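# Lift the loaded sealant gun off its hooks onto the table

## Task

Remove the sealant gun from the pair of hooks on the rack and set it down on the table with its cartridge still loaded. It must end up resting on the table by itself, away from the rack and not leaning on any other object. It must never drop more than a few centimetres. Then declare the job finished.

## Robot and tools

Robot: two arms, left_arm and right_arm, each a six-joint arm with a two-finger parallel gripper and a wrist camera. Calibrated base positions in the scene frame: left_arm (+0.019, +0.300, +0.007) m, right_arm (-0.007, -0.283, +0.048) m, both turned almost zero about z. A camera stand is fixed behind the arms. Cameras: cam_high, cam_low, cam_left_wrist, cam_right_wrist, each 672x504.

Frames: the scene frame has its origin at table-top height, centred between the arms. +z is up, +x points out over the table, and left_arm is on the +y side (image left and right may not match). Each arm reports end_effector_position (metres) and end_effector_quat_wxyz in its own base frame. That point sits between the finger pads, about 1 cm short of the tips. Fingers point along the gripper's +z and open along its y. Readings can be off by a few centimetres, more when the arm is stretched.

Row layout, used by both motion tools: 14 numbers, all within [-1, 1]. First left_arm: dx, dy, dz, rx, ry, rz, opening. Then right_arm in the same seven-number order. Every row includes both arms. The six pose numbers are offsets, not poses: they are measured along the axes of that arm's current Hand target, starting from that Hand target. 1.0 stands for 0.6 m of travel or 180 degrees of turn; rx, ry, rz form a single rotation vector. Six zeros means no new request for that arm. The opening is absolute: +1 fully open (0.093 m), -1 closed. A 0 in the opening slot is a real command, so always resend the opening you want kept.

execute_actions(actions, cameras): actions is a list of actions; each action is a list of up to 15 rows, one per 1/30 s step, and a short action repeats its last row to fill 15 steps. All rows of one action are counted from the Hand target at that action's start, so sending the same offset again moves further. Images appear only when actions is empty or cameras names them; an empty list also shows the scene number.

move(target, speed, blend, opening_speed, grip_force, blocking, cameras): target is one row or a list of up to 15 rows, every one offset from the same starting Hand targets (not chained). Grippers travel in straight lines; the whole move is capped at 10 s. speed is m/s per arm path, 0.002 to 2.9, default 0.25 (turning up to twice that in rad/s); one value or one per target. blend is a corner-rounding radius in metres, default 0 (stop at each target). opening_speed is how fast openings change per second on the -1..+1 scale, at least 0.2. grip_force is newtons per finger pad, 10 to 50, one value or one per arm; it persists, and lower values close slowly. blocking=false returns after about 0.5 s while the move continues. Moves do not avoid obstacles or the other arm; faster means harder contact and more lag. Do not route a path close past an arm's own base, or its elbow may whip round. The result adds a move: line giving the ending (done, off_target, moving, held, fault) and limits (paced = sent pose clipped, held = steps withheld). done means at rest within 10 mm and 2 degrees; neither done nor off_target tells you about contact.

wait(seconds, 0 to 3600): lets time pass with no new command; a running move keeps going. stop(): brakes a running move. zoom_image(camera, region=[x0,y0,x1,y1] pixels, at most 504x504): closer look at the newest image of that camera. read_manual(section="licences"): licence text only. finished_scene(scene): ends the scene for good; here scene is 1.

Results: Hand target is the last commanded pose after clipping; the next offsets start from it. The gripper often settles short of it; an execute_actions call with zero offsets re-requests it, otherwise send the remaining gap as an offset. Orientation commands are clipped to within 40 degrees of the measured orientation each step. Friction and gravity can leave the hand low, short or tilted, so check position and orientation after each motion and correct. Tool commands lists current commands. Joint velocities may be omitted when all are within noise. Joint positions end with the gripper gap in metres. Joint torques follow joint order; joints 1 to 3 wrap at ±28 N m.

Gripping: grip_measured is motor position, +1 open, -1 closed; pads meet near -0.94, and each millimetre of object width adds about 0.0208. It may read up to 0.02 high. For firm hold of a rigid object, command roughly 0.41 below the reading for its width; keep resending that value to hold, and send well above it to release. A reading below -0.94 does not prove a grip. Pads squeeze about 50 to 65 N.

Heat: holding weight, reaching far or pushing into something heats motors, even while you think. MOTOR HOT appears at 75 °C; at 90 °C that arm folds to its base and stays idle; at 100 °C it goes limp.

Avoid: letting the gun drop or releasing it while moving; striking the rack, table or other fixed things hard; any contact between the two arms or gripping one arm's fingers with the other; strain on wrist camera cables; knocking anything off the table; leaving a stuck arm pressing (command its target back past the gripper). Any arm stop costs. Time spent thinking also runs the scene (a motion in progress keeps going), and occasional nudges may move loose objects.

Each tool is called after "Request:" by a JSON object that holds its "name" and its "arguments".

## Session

Success. Same approach for scene 2.

Request:
{"name": "execute_actions", "arguments": {"actions": []}}

Scene clock: 0.00 s.
left_arm: end_effector_position=(+0.2291, -0.1091, +0.1801) grip_measured=+1.000 end_effector_quat_wxyz=(+0.400, -0.037, +0.841, -0.363) | right_arm: end_effector_position=(+0.2393, +0.1253, +0.2404) grip_measured=+1.000 end_effector_quat_wxyz=(+0.601, -0.079, +0.757, +0.246)
Joint positions: left_arm=[-0.1 0.564 0.448 -0.389 0.534 -0.507 0.093] | right_arm=[0.467 0.458 0.411 -0.111 -0.024 0.28 0.093]
Joint velocities: within noise
Joint torques (N m): no reading
Heat: left arm: 43 °C; right arm: 54 °C.
Hand target: left_arm +0.2291, -0.1090, +0.1820; +0.401, -0.037, +0.840, -0.363 | right_arm +0.2392, +0.1253, +0.2454; +0.605, -0.079, +0.753, +0.247
Tool commands: left_gripper/opening=+1.0 right_gripper/opening=+1.0

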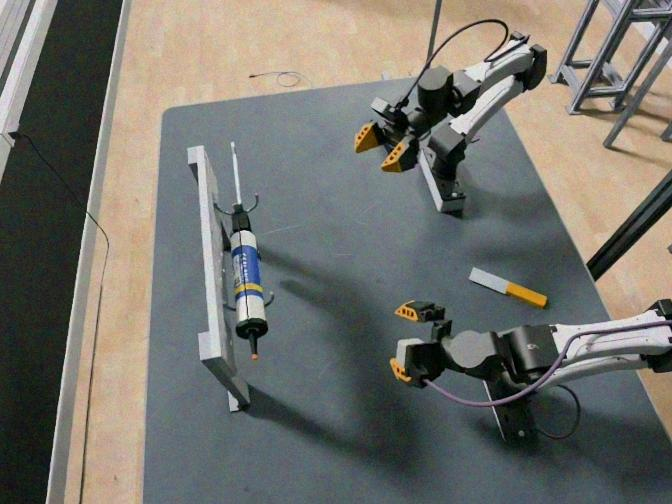

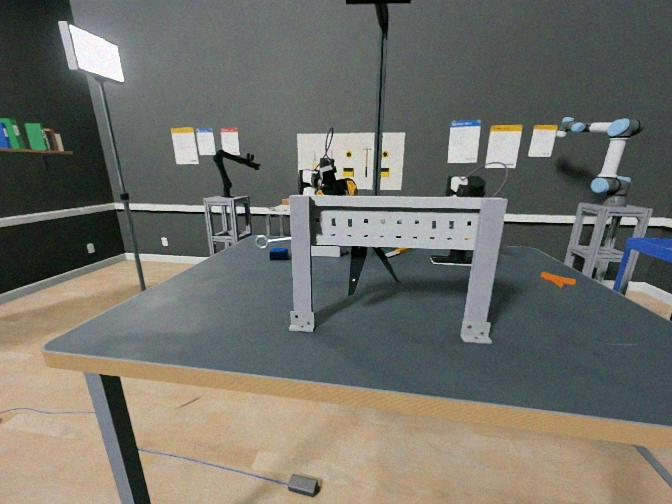

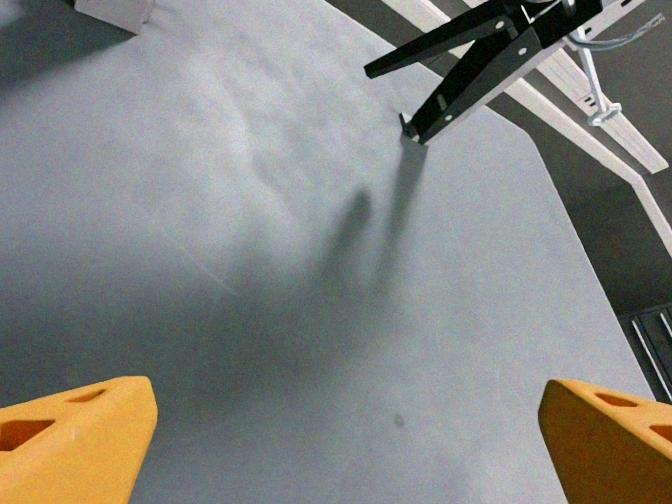

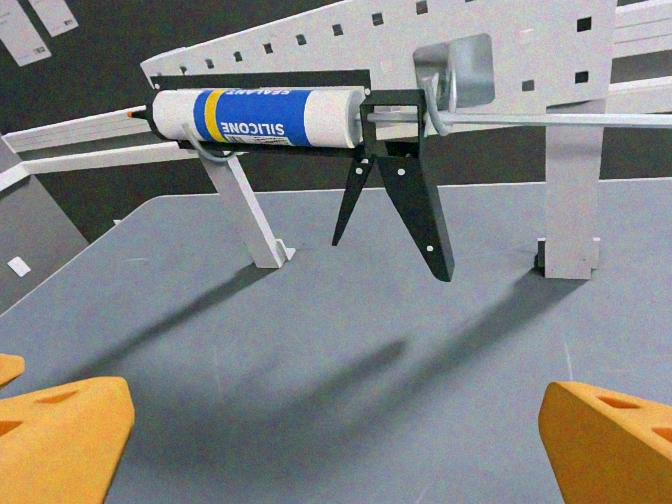

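Request:
{"name": "move", "arguments": {"target": [-0.2335,-0.0087,-0.0957,-0.1456,-0.2324,0.1953,1,-0.0773,0.1115,0.0897,0.1455,-0.0943,-0.0831,1], "cameras": ["all"]}}

Scene clock: 24.80 s.
left_arm: end_effector_position=(+0.2804, -0.0319, +0.3047) grip_measured=+1.000 end_effector_quat_wxyz=(+0.737, +0.001, +0.675, -0.009) | right_arm: end_effector_position=(+0.2697, +0.1977, +0.2941) grip_measured=+1.000 end_effector_quat_wxyz=(+0.732, -0.009, +0.681, -0.005)
Joint positions: left_arm=[-0.256 0.536 0.435 0.192 -0.241 0.012 0.093] | right_arm=[1.093 1.142 0.565 0.732 1.081 -0.157 0.093]
Joint torques (N m): left_arm=[0.35 1.47 6.13 2.36 -0.06 0.16] | right_arm=[0.36 -2.4 10.32 1.99 -0.06 -0.19]
Heat: left arm: 48 °C; right arm: 58 °C.
Hand target: left_arm +0.2825, -0.0300, +0.2998; +0.737, +0.000, +0.676, +0.000 | right_arm +0.2701, +0.1999, +0.3002; +0.737, +0.000, +0.676, +0.000
Off the commanded pose: left_arm 0.006 m, 1 deg | right_arm 0.006 m, 1 deg.
move: done

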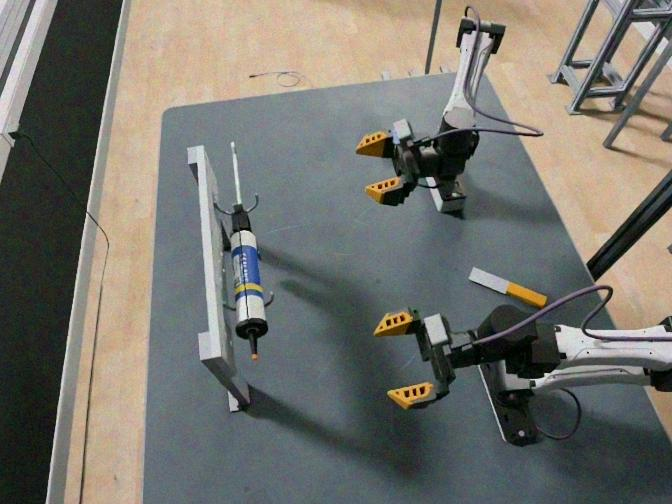

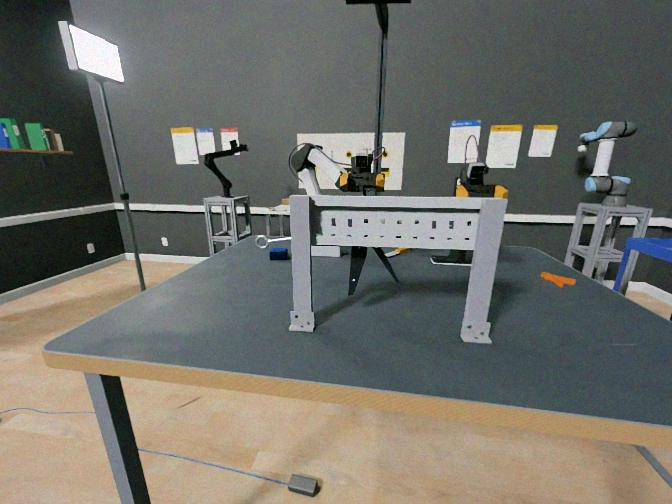

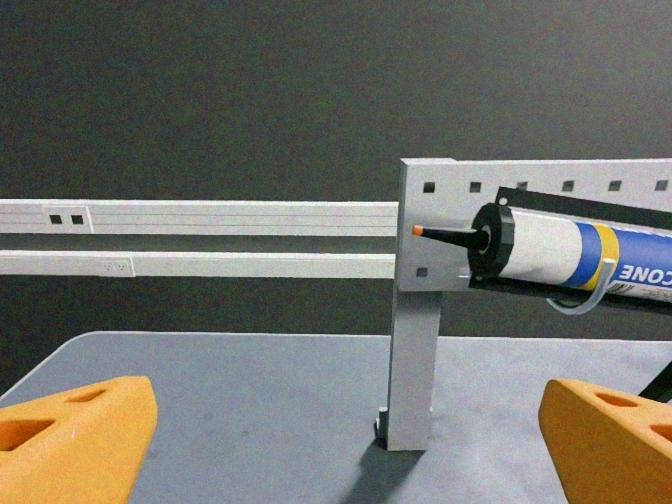

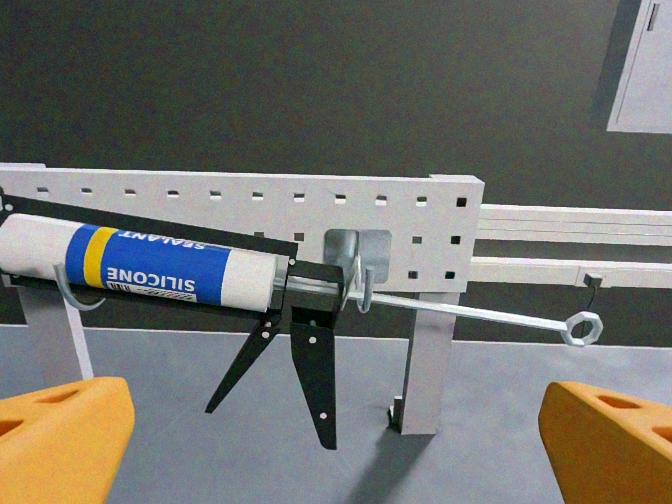

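Request:
{"name": "execute_actions", "arguments": {"actions": []}}

Scene clock: 75.47 s.
left_arm: end_effector_position=(+0.2804, -0.0319, +0.3047) grip_measured=+1.000 end_effector_quat_wxyz=(+0.737, +0.001, +0.675, -0.009) | right_arm: end_effector_position=(+0.2697, +0.1977, +0.2942) grip_measured=+1.000 end_effector_quat_wxyz=(+0.732, -0.009, +0.681, -0.005)
Joint positions: left_arm=[-0.256 0.536 0.435 0.192 -0.241 0.012 0.093] | right_arm=[1.093 1.142 0.565 0.732 1.081 -0.157 0.093]
Joint velocities: within noise
Joint torques (N m): left_arm=[0.23 1.36 6.04 2.4 -0.07 0.16] | right_arm=[0.35 -2.48 10.37 1.99 -0.08 -0.14]
Heat: left arm: 53 °C; right arm: 60 °C.
Hand target: left_arm +0.2825, -0.0300, +0.2998; +0.737, +0.000, +0.676, +0.000 | right_arm +0.2701, +0.1999, +0.3002; +0.737, +0.000, +0.676, +0.000
Tool commands: left_gripper/opening=+1.0 right_gripper/opening=+1.0
Off the commanded pose: left_arm 0.006 m, 1 deg | right_arm 0.006 m, 1 deg.

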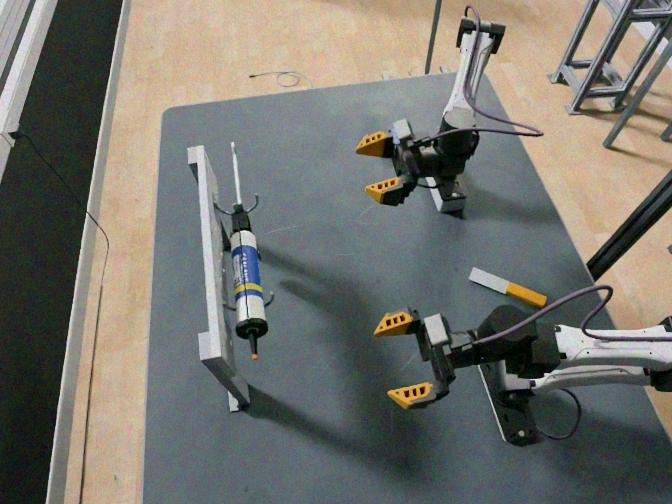

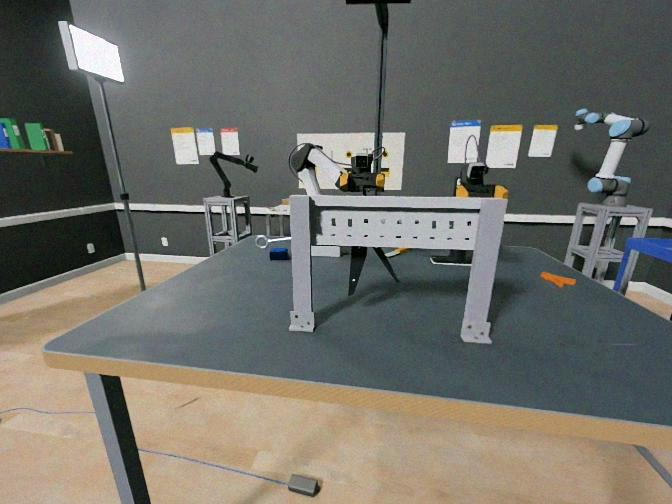

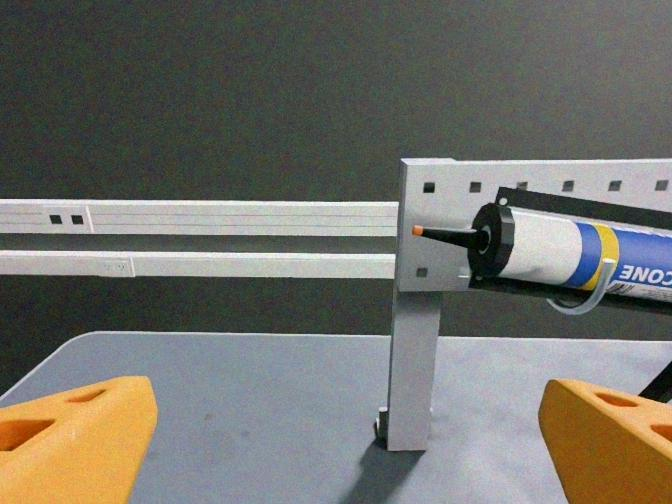

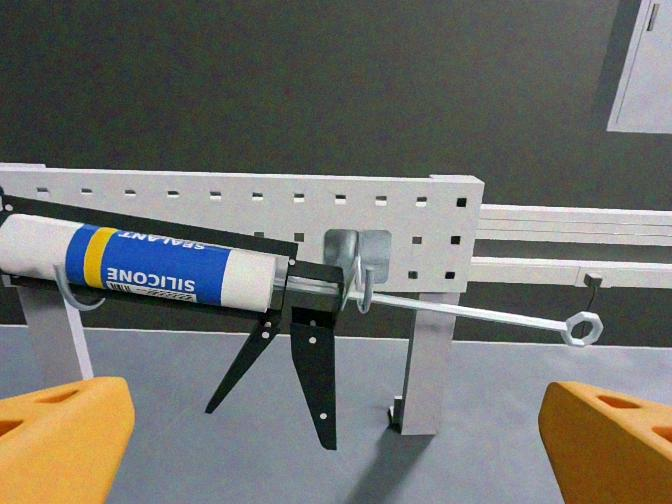

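Request:
{"name": "move", "arguments": {"target": [0,0,0,0,0,0,1,0.348,0.015,0.1557,-0.011,0,-0.036,1], "speed": 0.25, "cameras": ["cam_right_wrist"]}}

Scene clock: 87.90 s.
left_arm: end_effector_position=(+0.2804, -0.0319, +0.3047) grip_measured=+1.000 end_effector_quat_wxyz=(+0.738, +0.001, +0.675, -0.009) | right_arm: end_effector_position=(+0.3762, +0.2059, +0.0888) grip_measured=+1.000 end_effector_quat_wxyz=(+0.692, -0.063, +0.717, -0.051)
Joint positions: left_arm=[-0.256 0.536 0.435 0.192 -0.241 0.012 0.093] | right_arm=[0.775 2.094 0.544 1.5 0.76 -0.128 0.093]
Joint torques (N m): left_arm=[0.25 1.37 6.01 2.35 -0.09 0.16] | right_arm=[-0.91 -7.02 6.01 2.93 -0.25 -0.13]
Heat: left arm: 53 °C; right arm: 60 °C.
Hand target: left_arm +0.2825, -0.0300, +0.2998; +0.737, +0.000, +0.676, +0.000 | right_arm +0.3811, +0.2090, +0.1001; +0.735, -0.051, +0.675, -0.030
Off the commanded pose: left_arm 0.006 m, 1 deg | right_arm 0.013 m, 7 deg.
joint sent to its limit (right arm) — joint 4 (wrist pitch), upper limit. The joint targets are off in orientation, not in position.
move: off_target (right_arm)

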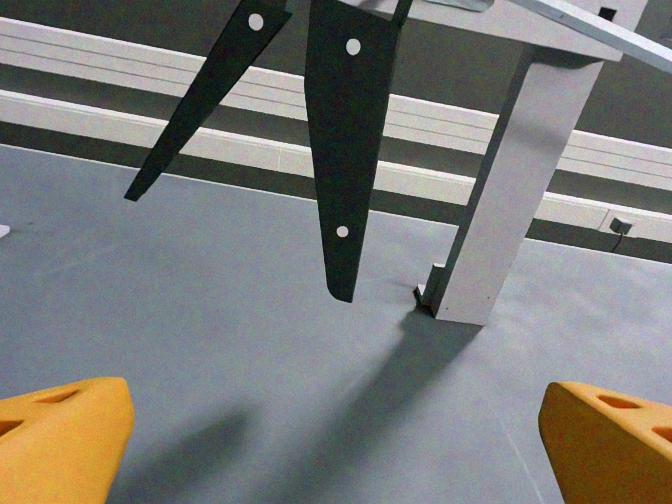

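Request:
{"name": "move", "arguments": {"target": [0,0,0,0,0,0,1,0.016,-0.006,0.15,0,0,0,1], "speed": 0.2, "cameras": ["cam_right_wrist"]}}

Request:
{"name": "wait", "arguments": {"seconds": 0, "cameras": ["cam_high"]}}

Scene clock: 96.80 s.
left_arm: end_effector_position=(+0.2804, -0.0319, +0.3047) grip_measured=+1.000 end_effector_quat_wxyz=(+0.738, +0.001, +0.675, -0.009) | right_arm: end_effector_position=(+0.4674, +0.2052, +0.1012) grip_measured=+1.000 end_effector_quat_wxyz=(+0.731, -0.047, +0.680, -0.034)
Joint positions: left_arm=[-0.256 0.536 0.435 0.192 -0.241 0.012 0.093] | right_arm=[0.592 2.269 0.855 1.499 0.569 -0.161 0.093]
Joint torques (N m): left_arm=[0.28 1.35 6.02 2.34 -0.08 0.15] | right_arm=[-0.62 -9.02 7.12 2.32 -0.37 -0.17]
Heat: left arm: 54 °C; right arm: 62 °C.
Hand target: left_arm +0.2825, -0.0300, +0.2998; +0.737, +0.000, +0.676, +0.000 | right_arm +0.4716, +0.2073, +0.0985; +0.735, -0.051, +0.675, -0.030
Off the commanded pose: left_arm 0.006 m, 1 deg | right_arm 0.005 m, 1 deg.
move: done

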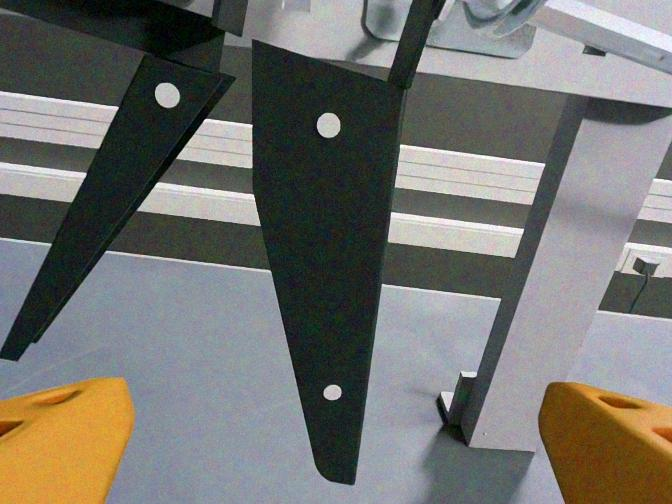

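Scene clock: 96.80 s.
left_arm: end_effector_position=(+0.2804, -0.0319, +0.3047) grip_measured=+1.000 end_effector_quat_wxyz=(+0.738, +0.001, +0.675, -0.009) | right_arm: end_effector_position=(+0.4674, +0.2052, +0.1012) grip_measured=+1.000 end_effector_quat_wxyz=(+0.731, -0.047, +0.680, -0.034)
Joint positions: left_arm=[-0.256 0.536 0.435 0.192 -0.241 0.012 0.093] | right_arm=[0.592 2.269 0.855 1.499 0.569 -0.161 0.093]
Joint torques (N m): left_arm=[0.28 1.35 6.02 2.34 -0.08 0.15] | right_arm=[-0.62 -9.02 7.12 2.32 -0.37 -0.17]
Heat: left arm: 54 °C; right arm: 62 °C.
Hand target: left_arm +0.2825, -0.0300, +0.2998; +0.737, +0.000, +0.676, +0.000 | right_arm +0.4716, +0.2073, +0.0985; +0.735, -0.051, +0.675, -0.030
Tool commands: left_gripper/opening=+1.0 right_gripper/opening=+1.0
Off the commanded pose: left_arm 0.006 m, 1 deg | right_arm 0.005 m, 1 deg.

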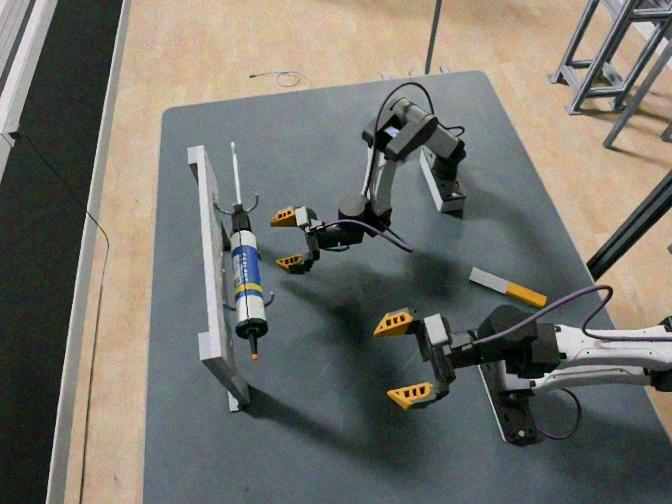

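Request:
{"name": "move", "arguments": {"target": [0,0,0,0,0,0,1,0.007,0,0.075,0,0,0,1], "speed": 0.15, "cameras": ["cam_right_wrist","cam_high"]}}

Scene clock: 102.27 s.
left_arm: end_effector_position=(+0.2804, -0.0319, +0.3047) grip_measured=+1.000 end_effector_quat_wxyz=(+0.738, +0.001, +0.675, -0.009) | right_arm: end_effector_position=(+0.5118, +0.2051, +0.1083) grip_measured=+1.000 end_effector_quat_wxyz=(+0.740, -0.042, +0.671, -0.032)
Joint positions: left_arm=[-0.256 0.536 0.435 0.192 -0.241 0.012 0.093] | right_arm=[0.531 2.335 1.033 1.414 0.509 -0.161 0.093]
Joint torques (N m): left_arm=[0.24 1.57 6.13 2.39 -0.06 0.15] | right_arm=[-0.46 -10 7.84 2 -0.33 -0.11]
Heat: left arm: 54 °C; right arm: 61 °C.
Hand target: left_arm +0.2825, -0.0300, +0.2998; +0.737, +0.000, +0.676, +0.000 | right_arm +0.5167, +0.2085, +0.0980; +0.735, -0.051, +0.675, -0.030
Off the commanded pose: left_arm 0.006 m, 1 deg | right_arm 0.012 m, 1 deg.
move: off_target (right_arm)
Images, in order (width x height): cam_high 672x504, cam_right_wrist 672x504.

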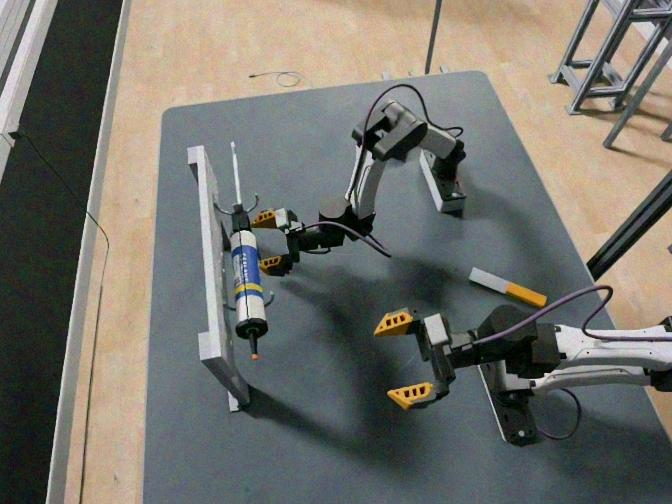

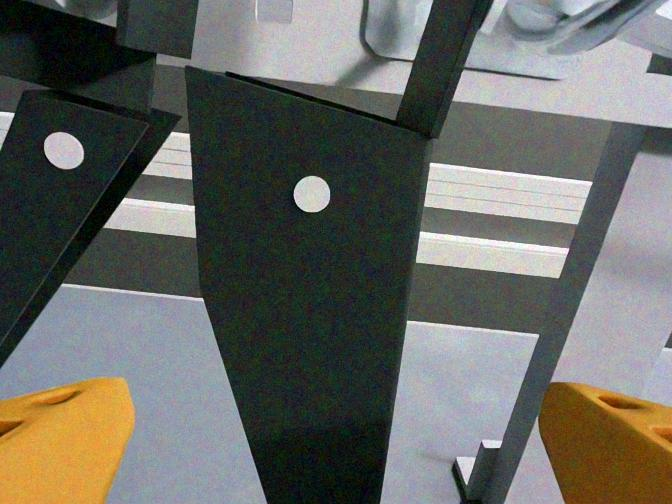

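Request:
{"name": "move", "arguments": {"target": [0,0,0,0,0,0,1,-0.01,0.01,0,0,0,0,-0.6], "speed": 0.1, "opening_speed": 0.7, "cameras": ["cam_right_wrist","cam_left_wrist"]}}

Scene clock: 110.57 s.
left_arm: end_effector_position=(+0.2804, -0.0319, +0.3047) grip_measured=+1.000 end_effector_quat_wxyz=(+0.738, +0.001, +0.675, -0.009) | right_arm: end_effector_position=(+0.5136, +0.2084, +0.1077) grip_measured=-0.487 end_effector_quat_wxyz=(+0.737, -0.046, +0.673, -0.033)
Joint positions: left_arm=[-0.256 0.536 0.435 0.192 -0.241 0.012 0.093] | right_arm=[0.534 2.335 1.045 1.392 0.509 -0.162 0.022]
Joint torques (N m): left_arm=[0.34 1.58 5.93 2.37 -0.07 0.15] | right_arm=[0.68 -11.17 8.32 1.98 -0.14 -0.09]
Heat: left arm: 54 °C; right arm: 60 °C.
Hand target: left_arm +0.2825, -0.0300, +0.2998; +0.737, +0.000, +0.676, +0.000 | right_arm +0.5161, +0.2150, +0.1033; +0.735, -0.051, +0.675, -0.030
Off the commanded pose: left_arm 0.006 m, 1 deg | right_arm 0.008 m, 1 deg.
move: done
Images, in order (width x height): cam_left_wrist 672x504, cam_right_wrist 672x504.

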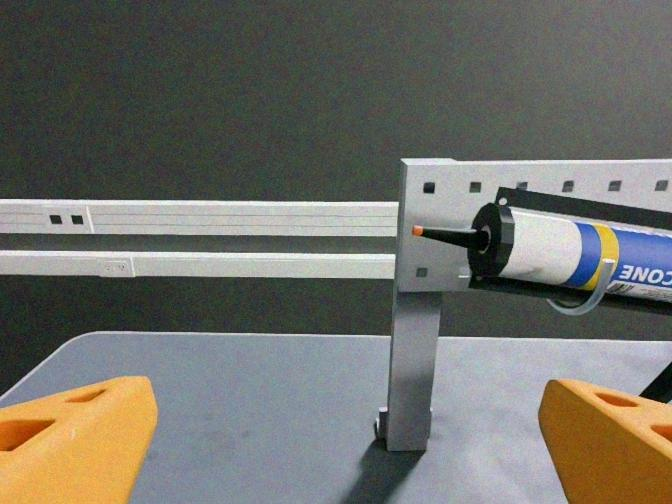

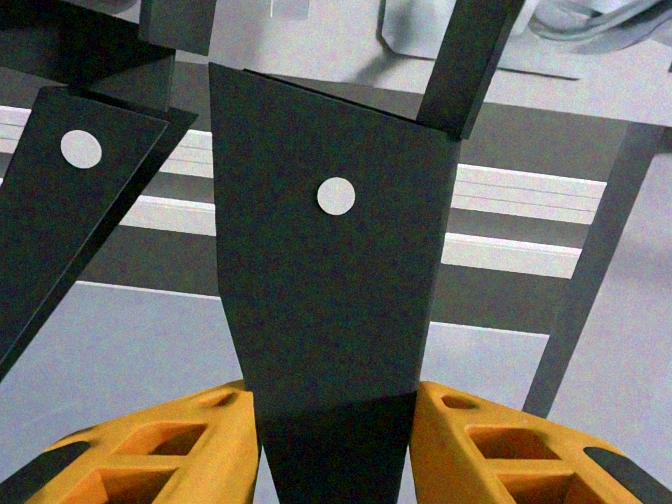

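Request:
{"name": "move", "arguments": {"target": [0.0698,-0.36,0.1495,0.0171,0.0279,0.5495,1,0,0,0,0,0,0,-0.6], "speed": 0.25, "cameras": ["cam_left_wrist","cam_high"]}}

Scene clock: 124.80 s.
left_arm: end_effector_position=(+0.3728, -0.2391, +0.2612) grip_measured=+1.000 end_effector_quat_wxyz=(+0.448, +0.535, +0.469, +0.542) | right_arm: end_effector_position=(+0.5136, +0.2084, +0.1077) grip_measured=-0.484 end_effector_quat_wxyz=(+0.737, -0.046, +0.673, -0.033)
Joint positions: left_arm=[-0.873 1.567 0.863 0.684 -0.903 1.716 0.093] | right_arm=[0.534 2.335 1.045 1.392 0.509 -0.162 0.022]
Joint torques (N m): left_arm=[-0.42 -5.93 8.91 2.07 -0.04 0.09] | right_arm=[0.59 -11.23 8.21 2 -0.14 -0.08]
Heat: left arm: 54 °C; right arm: 58 °C.
Hand target: left_arm +0.3753, -0.2460, +0.2658; +0.452, +0.531, +0.467, +0.544 | right_arm +0.5161, +0.2150, +0.1033; +0.735, -0.051, +0.675, -0.030
Off the commanded pose: left_arm 0.009 m, 1 deg | right_arm 0.008 m, 1 deg.
move: done
Images, in order (width x height): cam_high 672x504, cam_left_wrist 672x504.

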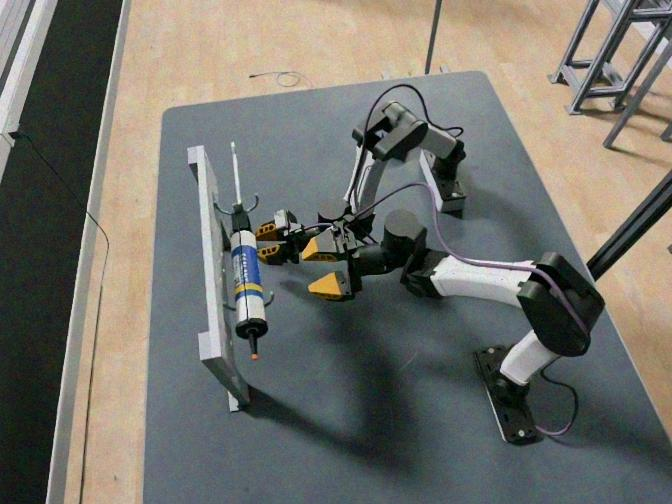

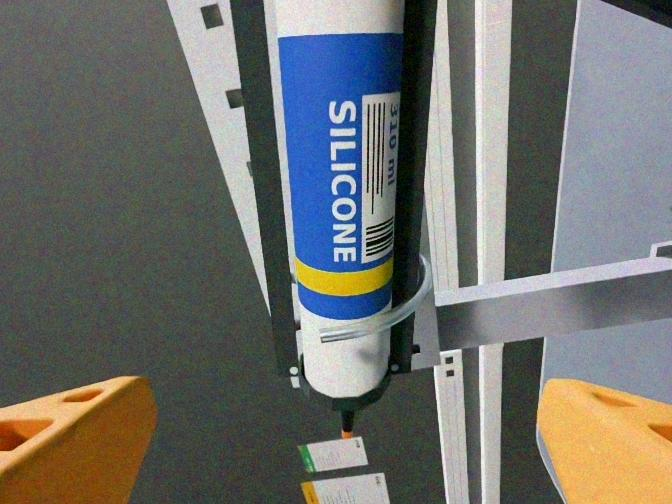

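Request:
{"name": "move", "arguments": {"target": [[0,0,0,0,0,0,1,0,0,0,0,0,0,0.2],[0,-0.01,0,0,0,0,1,0.062,0,0,0,0,0,0.2],[0,-0.01,0,0,0,0,1,0.062,0,0,0,0,0,-0.6]], "speed": 0.1, "opening_speed": 0.8, "cameras": ["cam_right_wrist","cam_left_wrist"]}}

Scene clock: 146.23 s.
left_arm: end_effector_position=(+0.3738, -0.2403, +0.2617) grip_measured=+1.000 end_effector_quat_wxyz=(+0.452, +0.530, +0.469, +0.542) | right_arm: end_effector_position=(+0.5182, +0.2034, +0.0678) grip_measured=-0.581 end_effector_quat_wxyz=(+0.726, -0.047, +0.685, -0.045)
Joint positions: left_arm=[-0.873 1.576 0.863 0.71 -0.903 1.718 0.093] | right_arm=[0.524 2.451 1.078 1.438 0.517 -0.162 0.017]
Joint torques (N m): left_arm=[-0.28 -6.02 7.42 2.08 -0.02 0.04] | right_arm=[0.43 -10.4 7.5 2.54 -0.35 -0.07]
Heat: left arm: 53 °C; right arm: 58 °C.
Hand target: left_arm +0.3753, -0.2451, +0.2598; +0.452, +0.531, +0.467, +0.544 | right_arm +0.5194, +0.2109, +0.0665; +0.735, -0.051, +0.675, -0.030
Off the commanded pose: left_arm 0.005 m, 0 deg | right_arm 0.008 m, 2 deg.
move: done
Images, in order (width x height): cam_left_wrist 672x504, cam_right_wrist 672x504.

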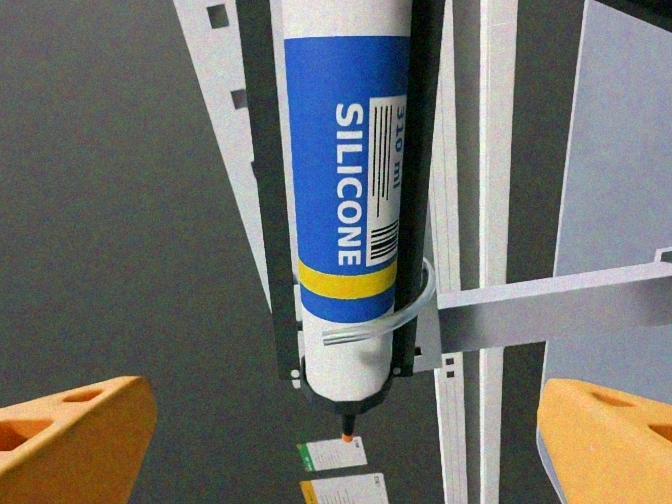

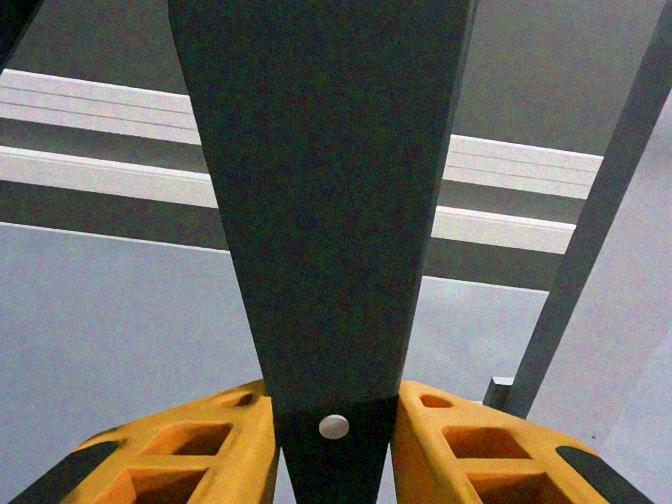

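Request:
{"name": "move", "arguments": {"target": [0,0,0.12,0,0,0,1,0,0,0,0,0,0,-0.6], "speed": 0.2, "cameras": ["cam_left_wrist","cam_high"]}}

Scene clock: 154.23 s.
left_arm: end_effector_position=(+0.4400, -0.2391, +0.2613) grip_measured=+1.000 end_effector_quat_wxyz=(+0.454, +0.525, +0.471, +0.544) | right_arm: end_effector_position=(+0.5182, +0.2034, +0.0678) grip_measured=-0.600 end_effector_quat_wxyz=(+0.726, -0.047, +0.685, -0.045)
Joint positions: left_arm=[-0.734 1.748 1.042 0.713 -0.769 1.72 0.093] | right_arm=[0.524 2.451 1.078 1.438 0.517 -0.162 0.016]
Joint torques (N m): left_arm=[0.91 -7.6 9.01 1.91 0.22 0.05] | right_arm=[0.32 -10.37 7.45 2.54 -0.36 -0.07]
Heat: left arm: 53 °C; right arm: 59 °C.
Hand target: left_arm +0.4473, -0.2431, +0.2599; +0.452, +0.531, +0.467, +0.544 | right_arm +0.5194, +0.2108, +0.0665; +0.735, -0.051, +0.675, -0.030
Off the commanded pose: left_arm 0.008 m, 1 deg | right_arm 0.008 m, 2 deg.
move: done
Images, in order (width x height): cam_high 672x504, cam_left_wrist 672x504.

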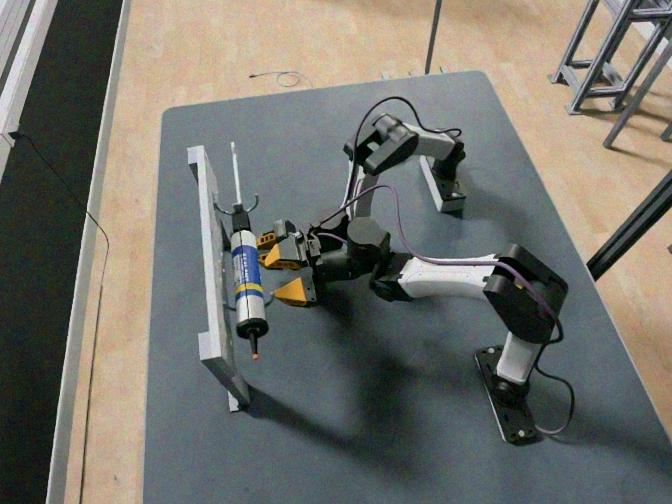

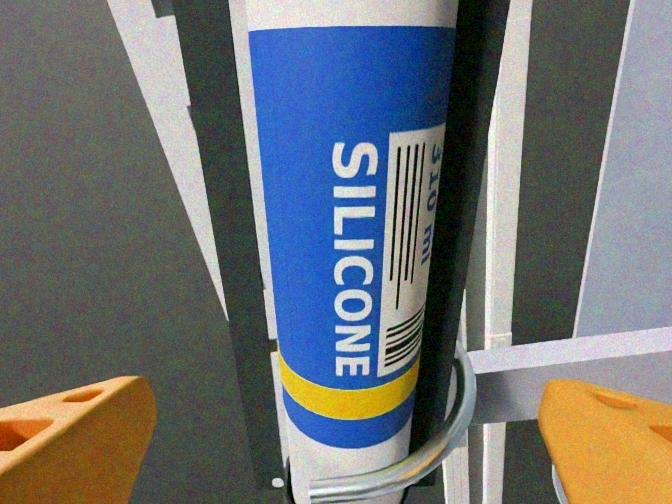

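Request:
{"name": "move", "arguments": {"target": [0,0.004,0.145,0,0,0,1,0,0,0,0,0,0,-0.6], "speed": 0.12, "cameras": ["cam_left_wrist","cam_right_wrist"]}}

Scene clock: 160.13 s.
left_arm: end_effector_position=(+0.5230, -0.2454, +0.2669) grip_measured=+1.000 end_effector_quat_wxyz=(+0.462, +0.533, +0.462, +0.538) | right_arm: end_effector_position=(+0.5182, +0.2033, +0.0680) grip_measured=-0.600 end_effector_quat_wxyz=(+0.726, -0.046, +0.685, -0.045)
Joint positions: left_arm=[-0.607 1.97 1.36 0.616 -0.612 1.721 0.093] | right_arm=[0.524 2.451 1.078 1.439 0.517 -0.162 0.016]
Joint torques (N m): left_arm=[1.54 -9.31 9.78 2.01 -0.05 0.07] | right_arm=[0.4 -10.39 7.42 2.52 -0.36 -0.07]
Heat: left arm: 53 °C; right arm: 59 °C.
Hand target: left_arm +0.5343, -0.2411, +0.2621; +0.452, +0.531, +0.467, +0.544 | right_arm +0.5194, +0.2108, +0.0665; +0.735, -0.051, +0.675, -0.030
Off the commanded pose: left_arm 0.013 m, 1 deg | right_arm 0.008 m, 2 deg.
move: off_target (left_arm)

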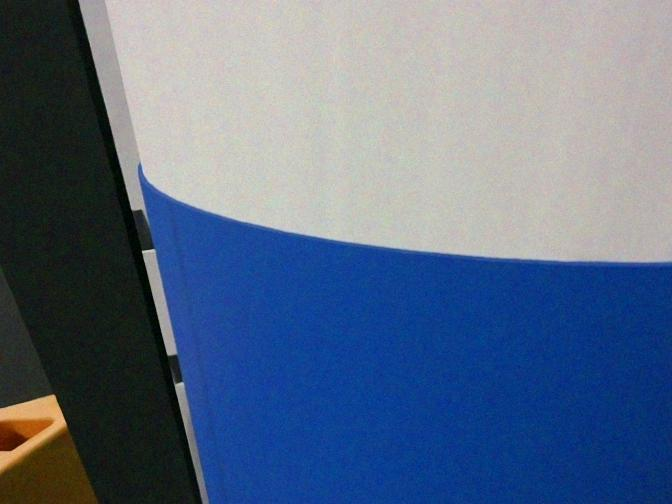

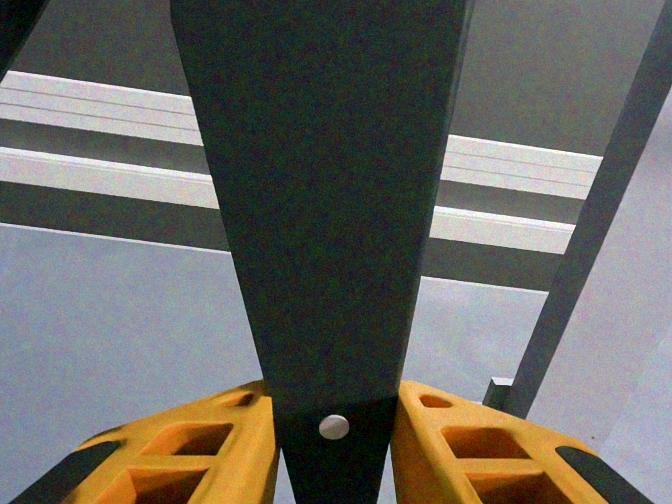

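Request:
{"name": "execute_actions", "arguments": {"actions": []}}

Request:
{"name": "zoom_image", "arguments": {"camera": "cam_high", "region": [200, 140, 420, 360]}}

Scene clock: 175.13 s.
left_arm: end_effector_position=(+0.5231, -0.2454, +0.2670) grip_measured=+1.000 end_effector_quat_wxyz=(+0.462, +0.533, +0.462, +0.538) | right_arm: end_effector_position=(+0.5182, +0.2033, +0.0680) grip_measured=-0.600 end_effector_quat_wxyz=(+0.726, -0.046, +0.685, -0.045)
Joint positions: left_arm=[-0.607 1.97 1.36 0.616 -0.612 1.721 0.093] | right_arm=[0.524 2.451 1.078 1.439 0.517 -0.162 0.016]
Joint velocities: within noise
Joint torques (N m): left_arm=[1.74 -9.37 9.74 2.04 -0.02 0.05] | right_arm=[0.36 -10.41 7.53 2.53 -0.35 -0.06]
Heat: left arm: 52 °C; right arm: 60 °C.
Hand target: left_arm +0.5343, -0.2411, +0.2622; +0.452, +0.531, +0.467, +0.544 | right_arm +0.5194, +0.2108, +0.0665; +0.735, -0.051, +0.675, -0.030
Tool commands: left_gripper/opening=+1.0 right_gripper/opening=-0.6
Off the commanded pose: left_arm 0.013 m, 1 deg | right_arm 0.008 m, 2 deg.

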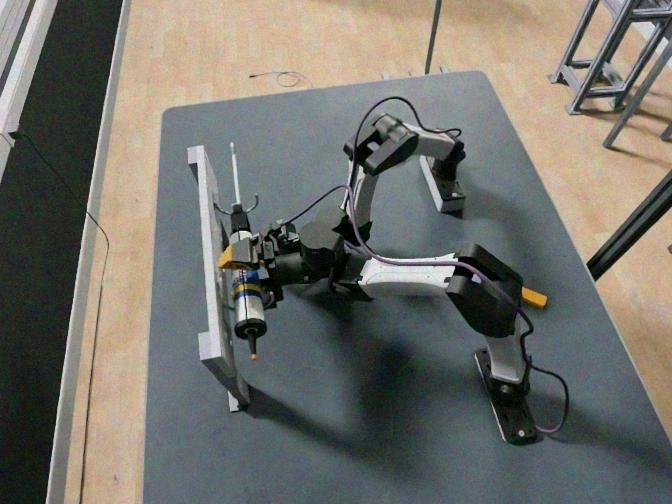

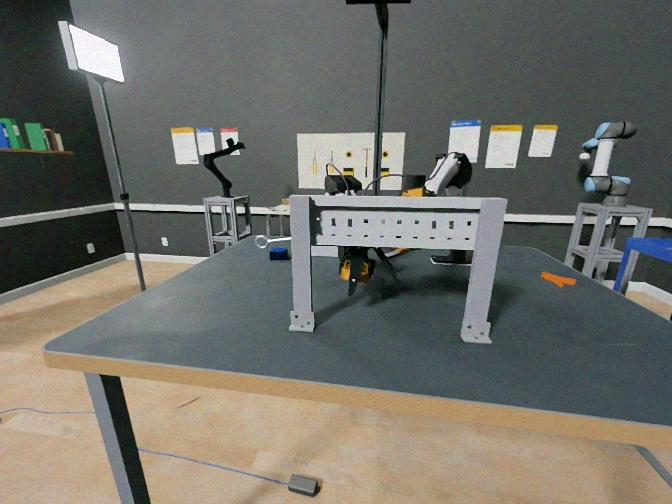

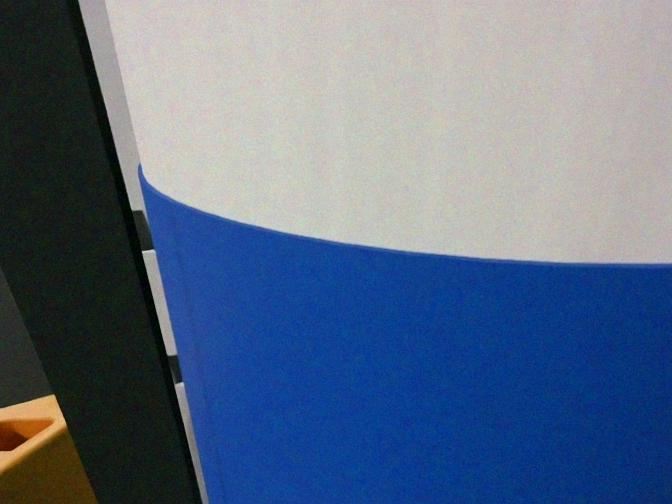

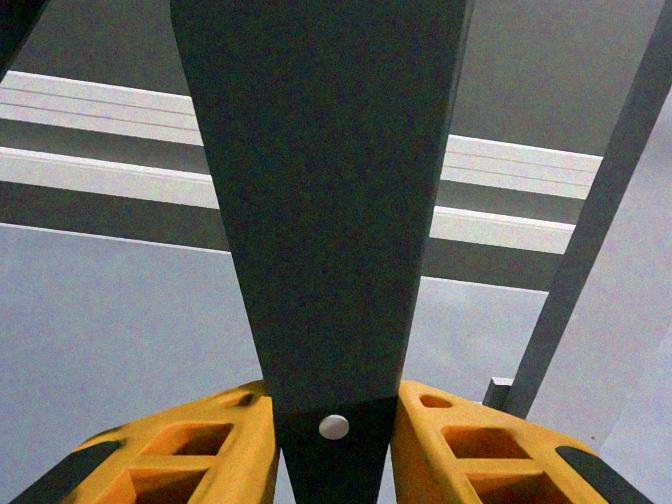

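Scaled by 2.291.

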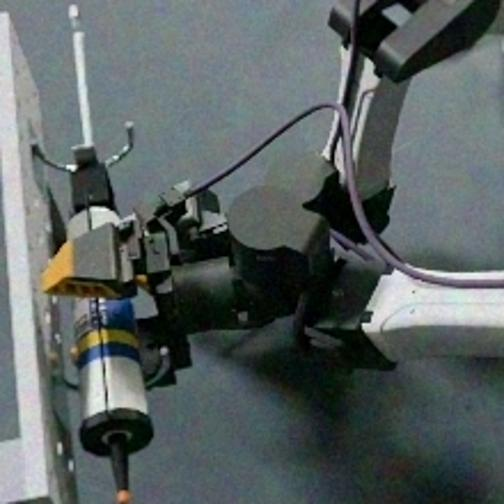

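Request:
{"name": "move", "arguments": {"target": [0,0,-0.05,0,0,0,1,0,0,0,0,0,0,-0.6], "speed": 0.1, "cameras": ["cam_left_wrist","cam_right_wrist"]}}

Scene clock: 190.77 s.
left_arm: end_effector_position=(+0.5117, -0.2438, +0.2536) grip_measured=+1.000 end_effector_quat_wxyz=(+0.449, +0.535, +0.468, +0.541) | right_arm: end_effector_position=(+0.5182, +0.2033, +0.0680) grip_measured=-0.600 end_effector_quat_wxyz=(+0.726, -0.046, +0.685, -0.045)
Joint positions: left_arm=[-0.626 1.954 1.299 0.641 -0.651 1.722 0.093] | right_arm=[0.524 2.451 1.078 1.439 0.517 -0.162 0.016]
Joint torques (N m): left_arm=[-0.44 -15.27 5.44 2.11 -0.05 0.04] | right_arm=[0.39 -10.36 7.45 2.52 -0.35 -0.07]
Heat: left arm: 52 °C; right arm: 61 °C.
Hand target: left_arm +0.5042, -0.2420, +0.2622; +0.452, +0.531, +0.467, +0.544 | right_arm +0.5194, +0.2109, +0.0665; +0.735, -0.051, +0.675, -0.030
Off the commanded pose: left_arm 0.012 m, 1 deg | right_arm 0.008 m, 2 deg.
move: off_target (left_arm)

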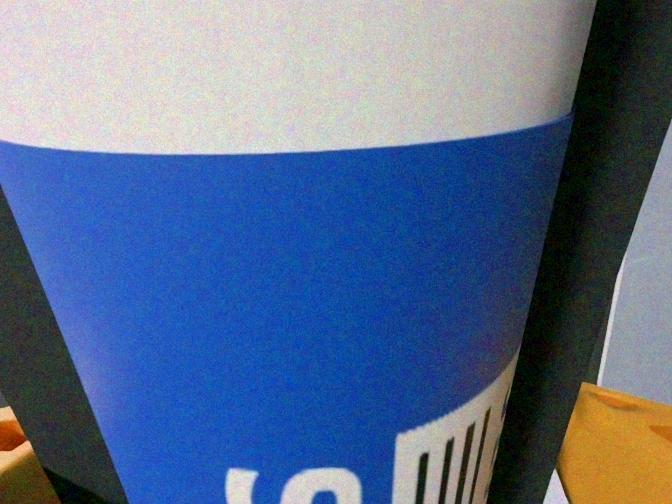

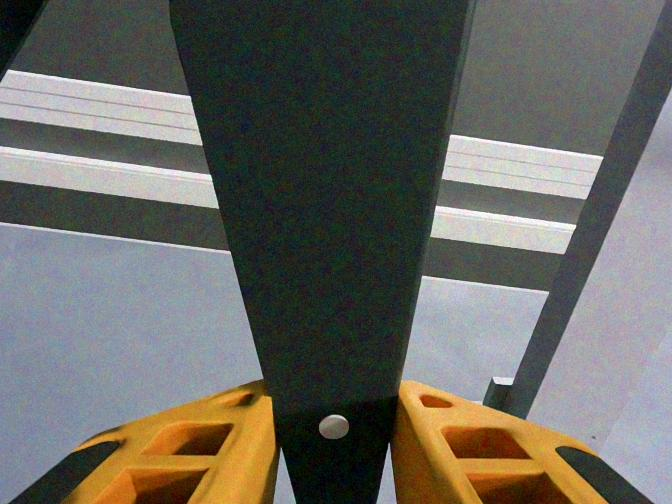

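Request:
{"name": "move", "arguments": {"target": [[0,0,-0.055,0,0,0,1,0,0,0,0,0,0,-0.6],[0,-0.005,0.006,0,0,0,1,0,0,0,0,0,0,-0.6]], "speed": 0.1, "cameras": ["cam_left_wrist","cam_high"]}}

Scene clock: 204.37 s.
left_arm: end_effector_position=(+0.5008, -0.2365, +0.2628) grip_measured=+1.000 end_effector_quat_wxyz=(+0.453, +0.525, +0.471, +0.546) | right_arm: end_effector_position=(+0.5182, +0.2033, +0.0680) grip_measured=-0.600 end_effector_quat_wxyz=(+0.726, -0.046, +0.685, -0.045)
Joint positions: left_arm=[-0.631 1.906 1.252 0.662 -0.67 1.722 0.093] | right_arm=[0.524 2.451 1.078 1.439 0.517 -0.162 0.016]
Joint torques (N m): left_arm=[0.5 -9.16 9.21 1.98 0.17 0.04] | right_arm=[0.34 -10.35 7.45 2.53 -0.35 -0.06]
Heat: left arm: 53 °C; right arm: 61 °C.
Hand target: left_arm +0.5079, -0.2413, +0.2593; +0.452, +0.531, +0.467, +0.544 | right_arm +0.5194, +0.2109, +0.0665; +0.735, -0.051, +0.675, -0.030
Off the commanded pose: left_arm 0.009 m, 1 deg | right_arm 0.008 m, 2 deg.
move: done
Images, in order (width x height): cam_high 672x504, cam_left_wrist 672x504.

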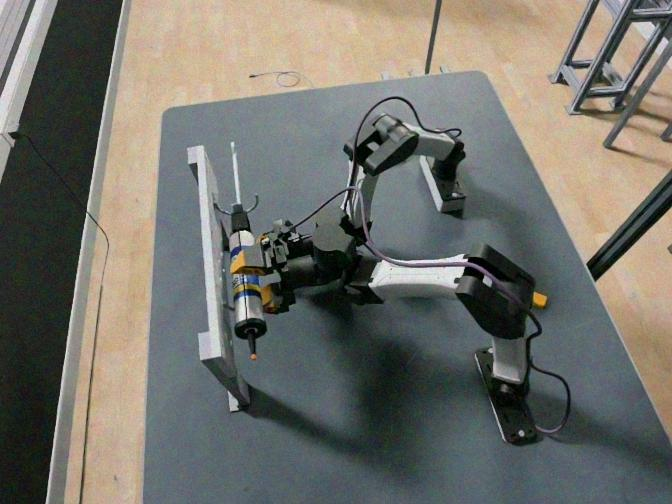

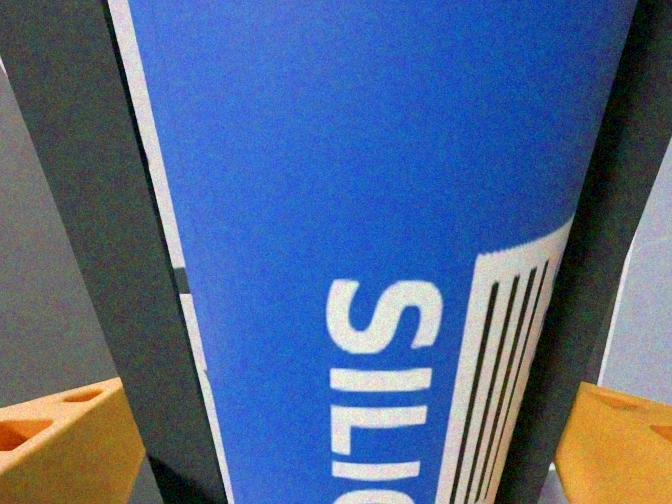

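Request:
{"name": "move", "arguments": {"target": [0,-0.004,0.0,0,0,0,-0.1,0,0,0,0,0,0,-0.6], "speed": 0.1, "opening_speed": 0.5, "cameras": ["cam_left_wrist","cam_right_wrist"]}}

Scene clock: 215.20 s.
left_arm: end_effector_position=(+0.5010, -0.2368, +0.2616) grip_measured=+0.535 end_effector_quat_wxyz=(+0.452, +0.526, +0.471, +0.545) | right_arm: end_effector_position=(+0.5182, +0.2033, +0.0680) grip_measured=-0.600 end_effector_quat_wxyz=(+0.726, -0.046, +0.685, -0.045)
Joint positions: left_arm=[-0.631 1.909 1.252 0.662 -0.669 1.722 0.071] | right_arm=[0.524 2.451 1.078 1.439 0.517 -0.162 0.016]
Joint torques (N m): left_arm=[0.43 -9.18 8.65 2.07 0.2 0.06] | right_arm=[0.35 -10.37 7.47 2.53 -0.37 -0.08]
Heat: left arm: 53 °C; right arm: 62 °C.
Hand target: left_arm +0.5079, -0.2409, +0.2568; +0.452, +0.531, +0.467, +0.544 | right_arm +0.5194, +0.2109, +0.0665; +0.735, -0.051, +0.675, -0.030
Off the commanded pose: left_arm 0.009 m, 1 deg | right_arm 0.008 m, 2 deg.
move: done

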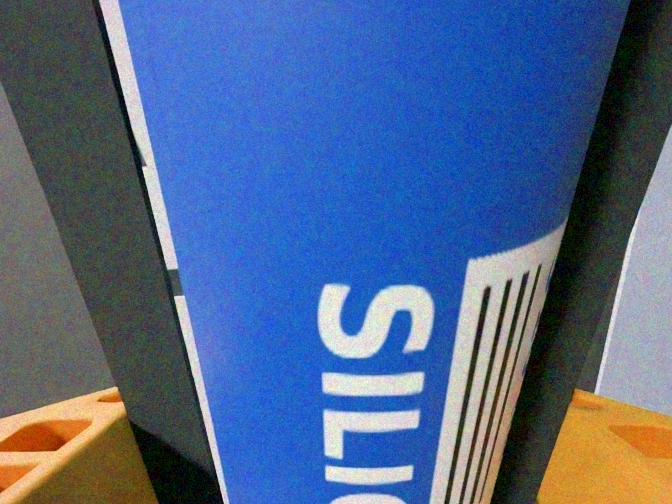

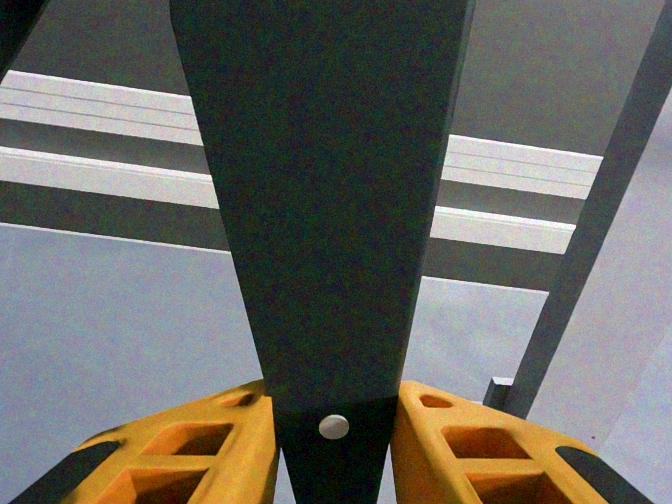

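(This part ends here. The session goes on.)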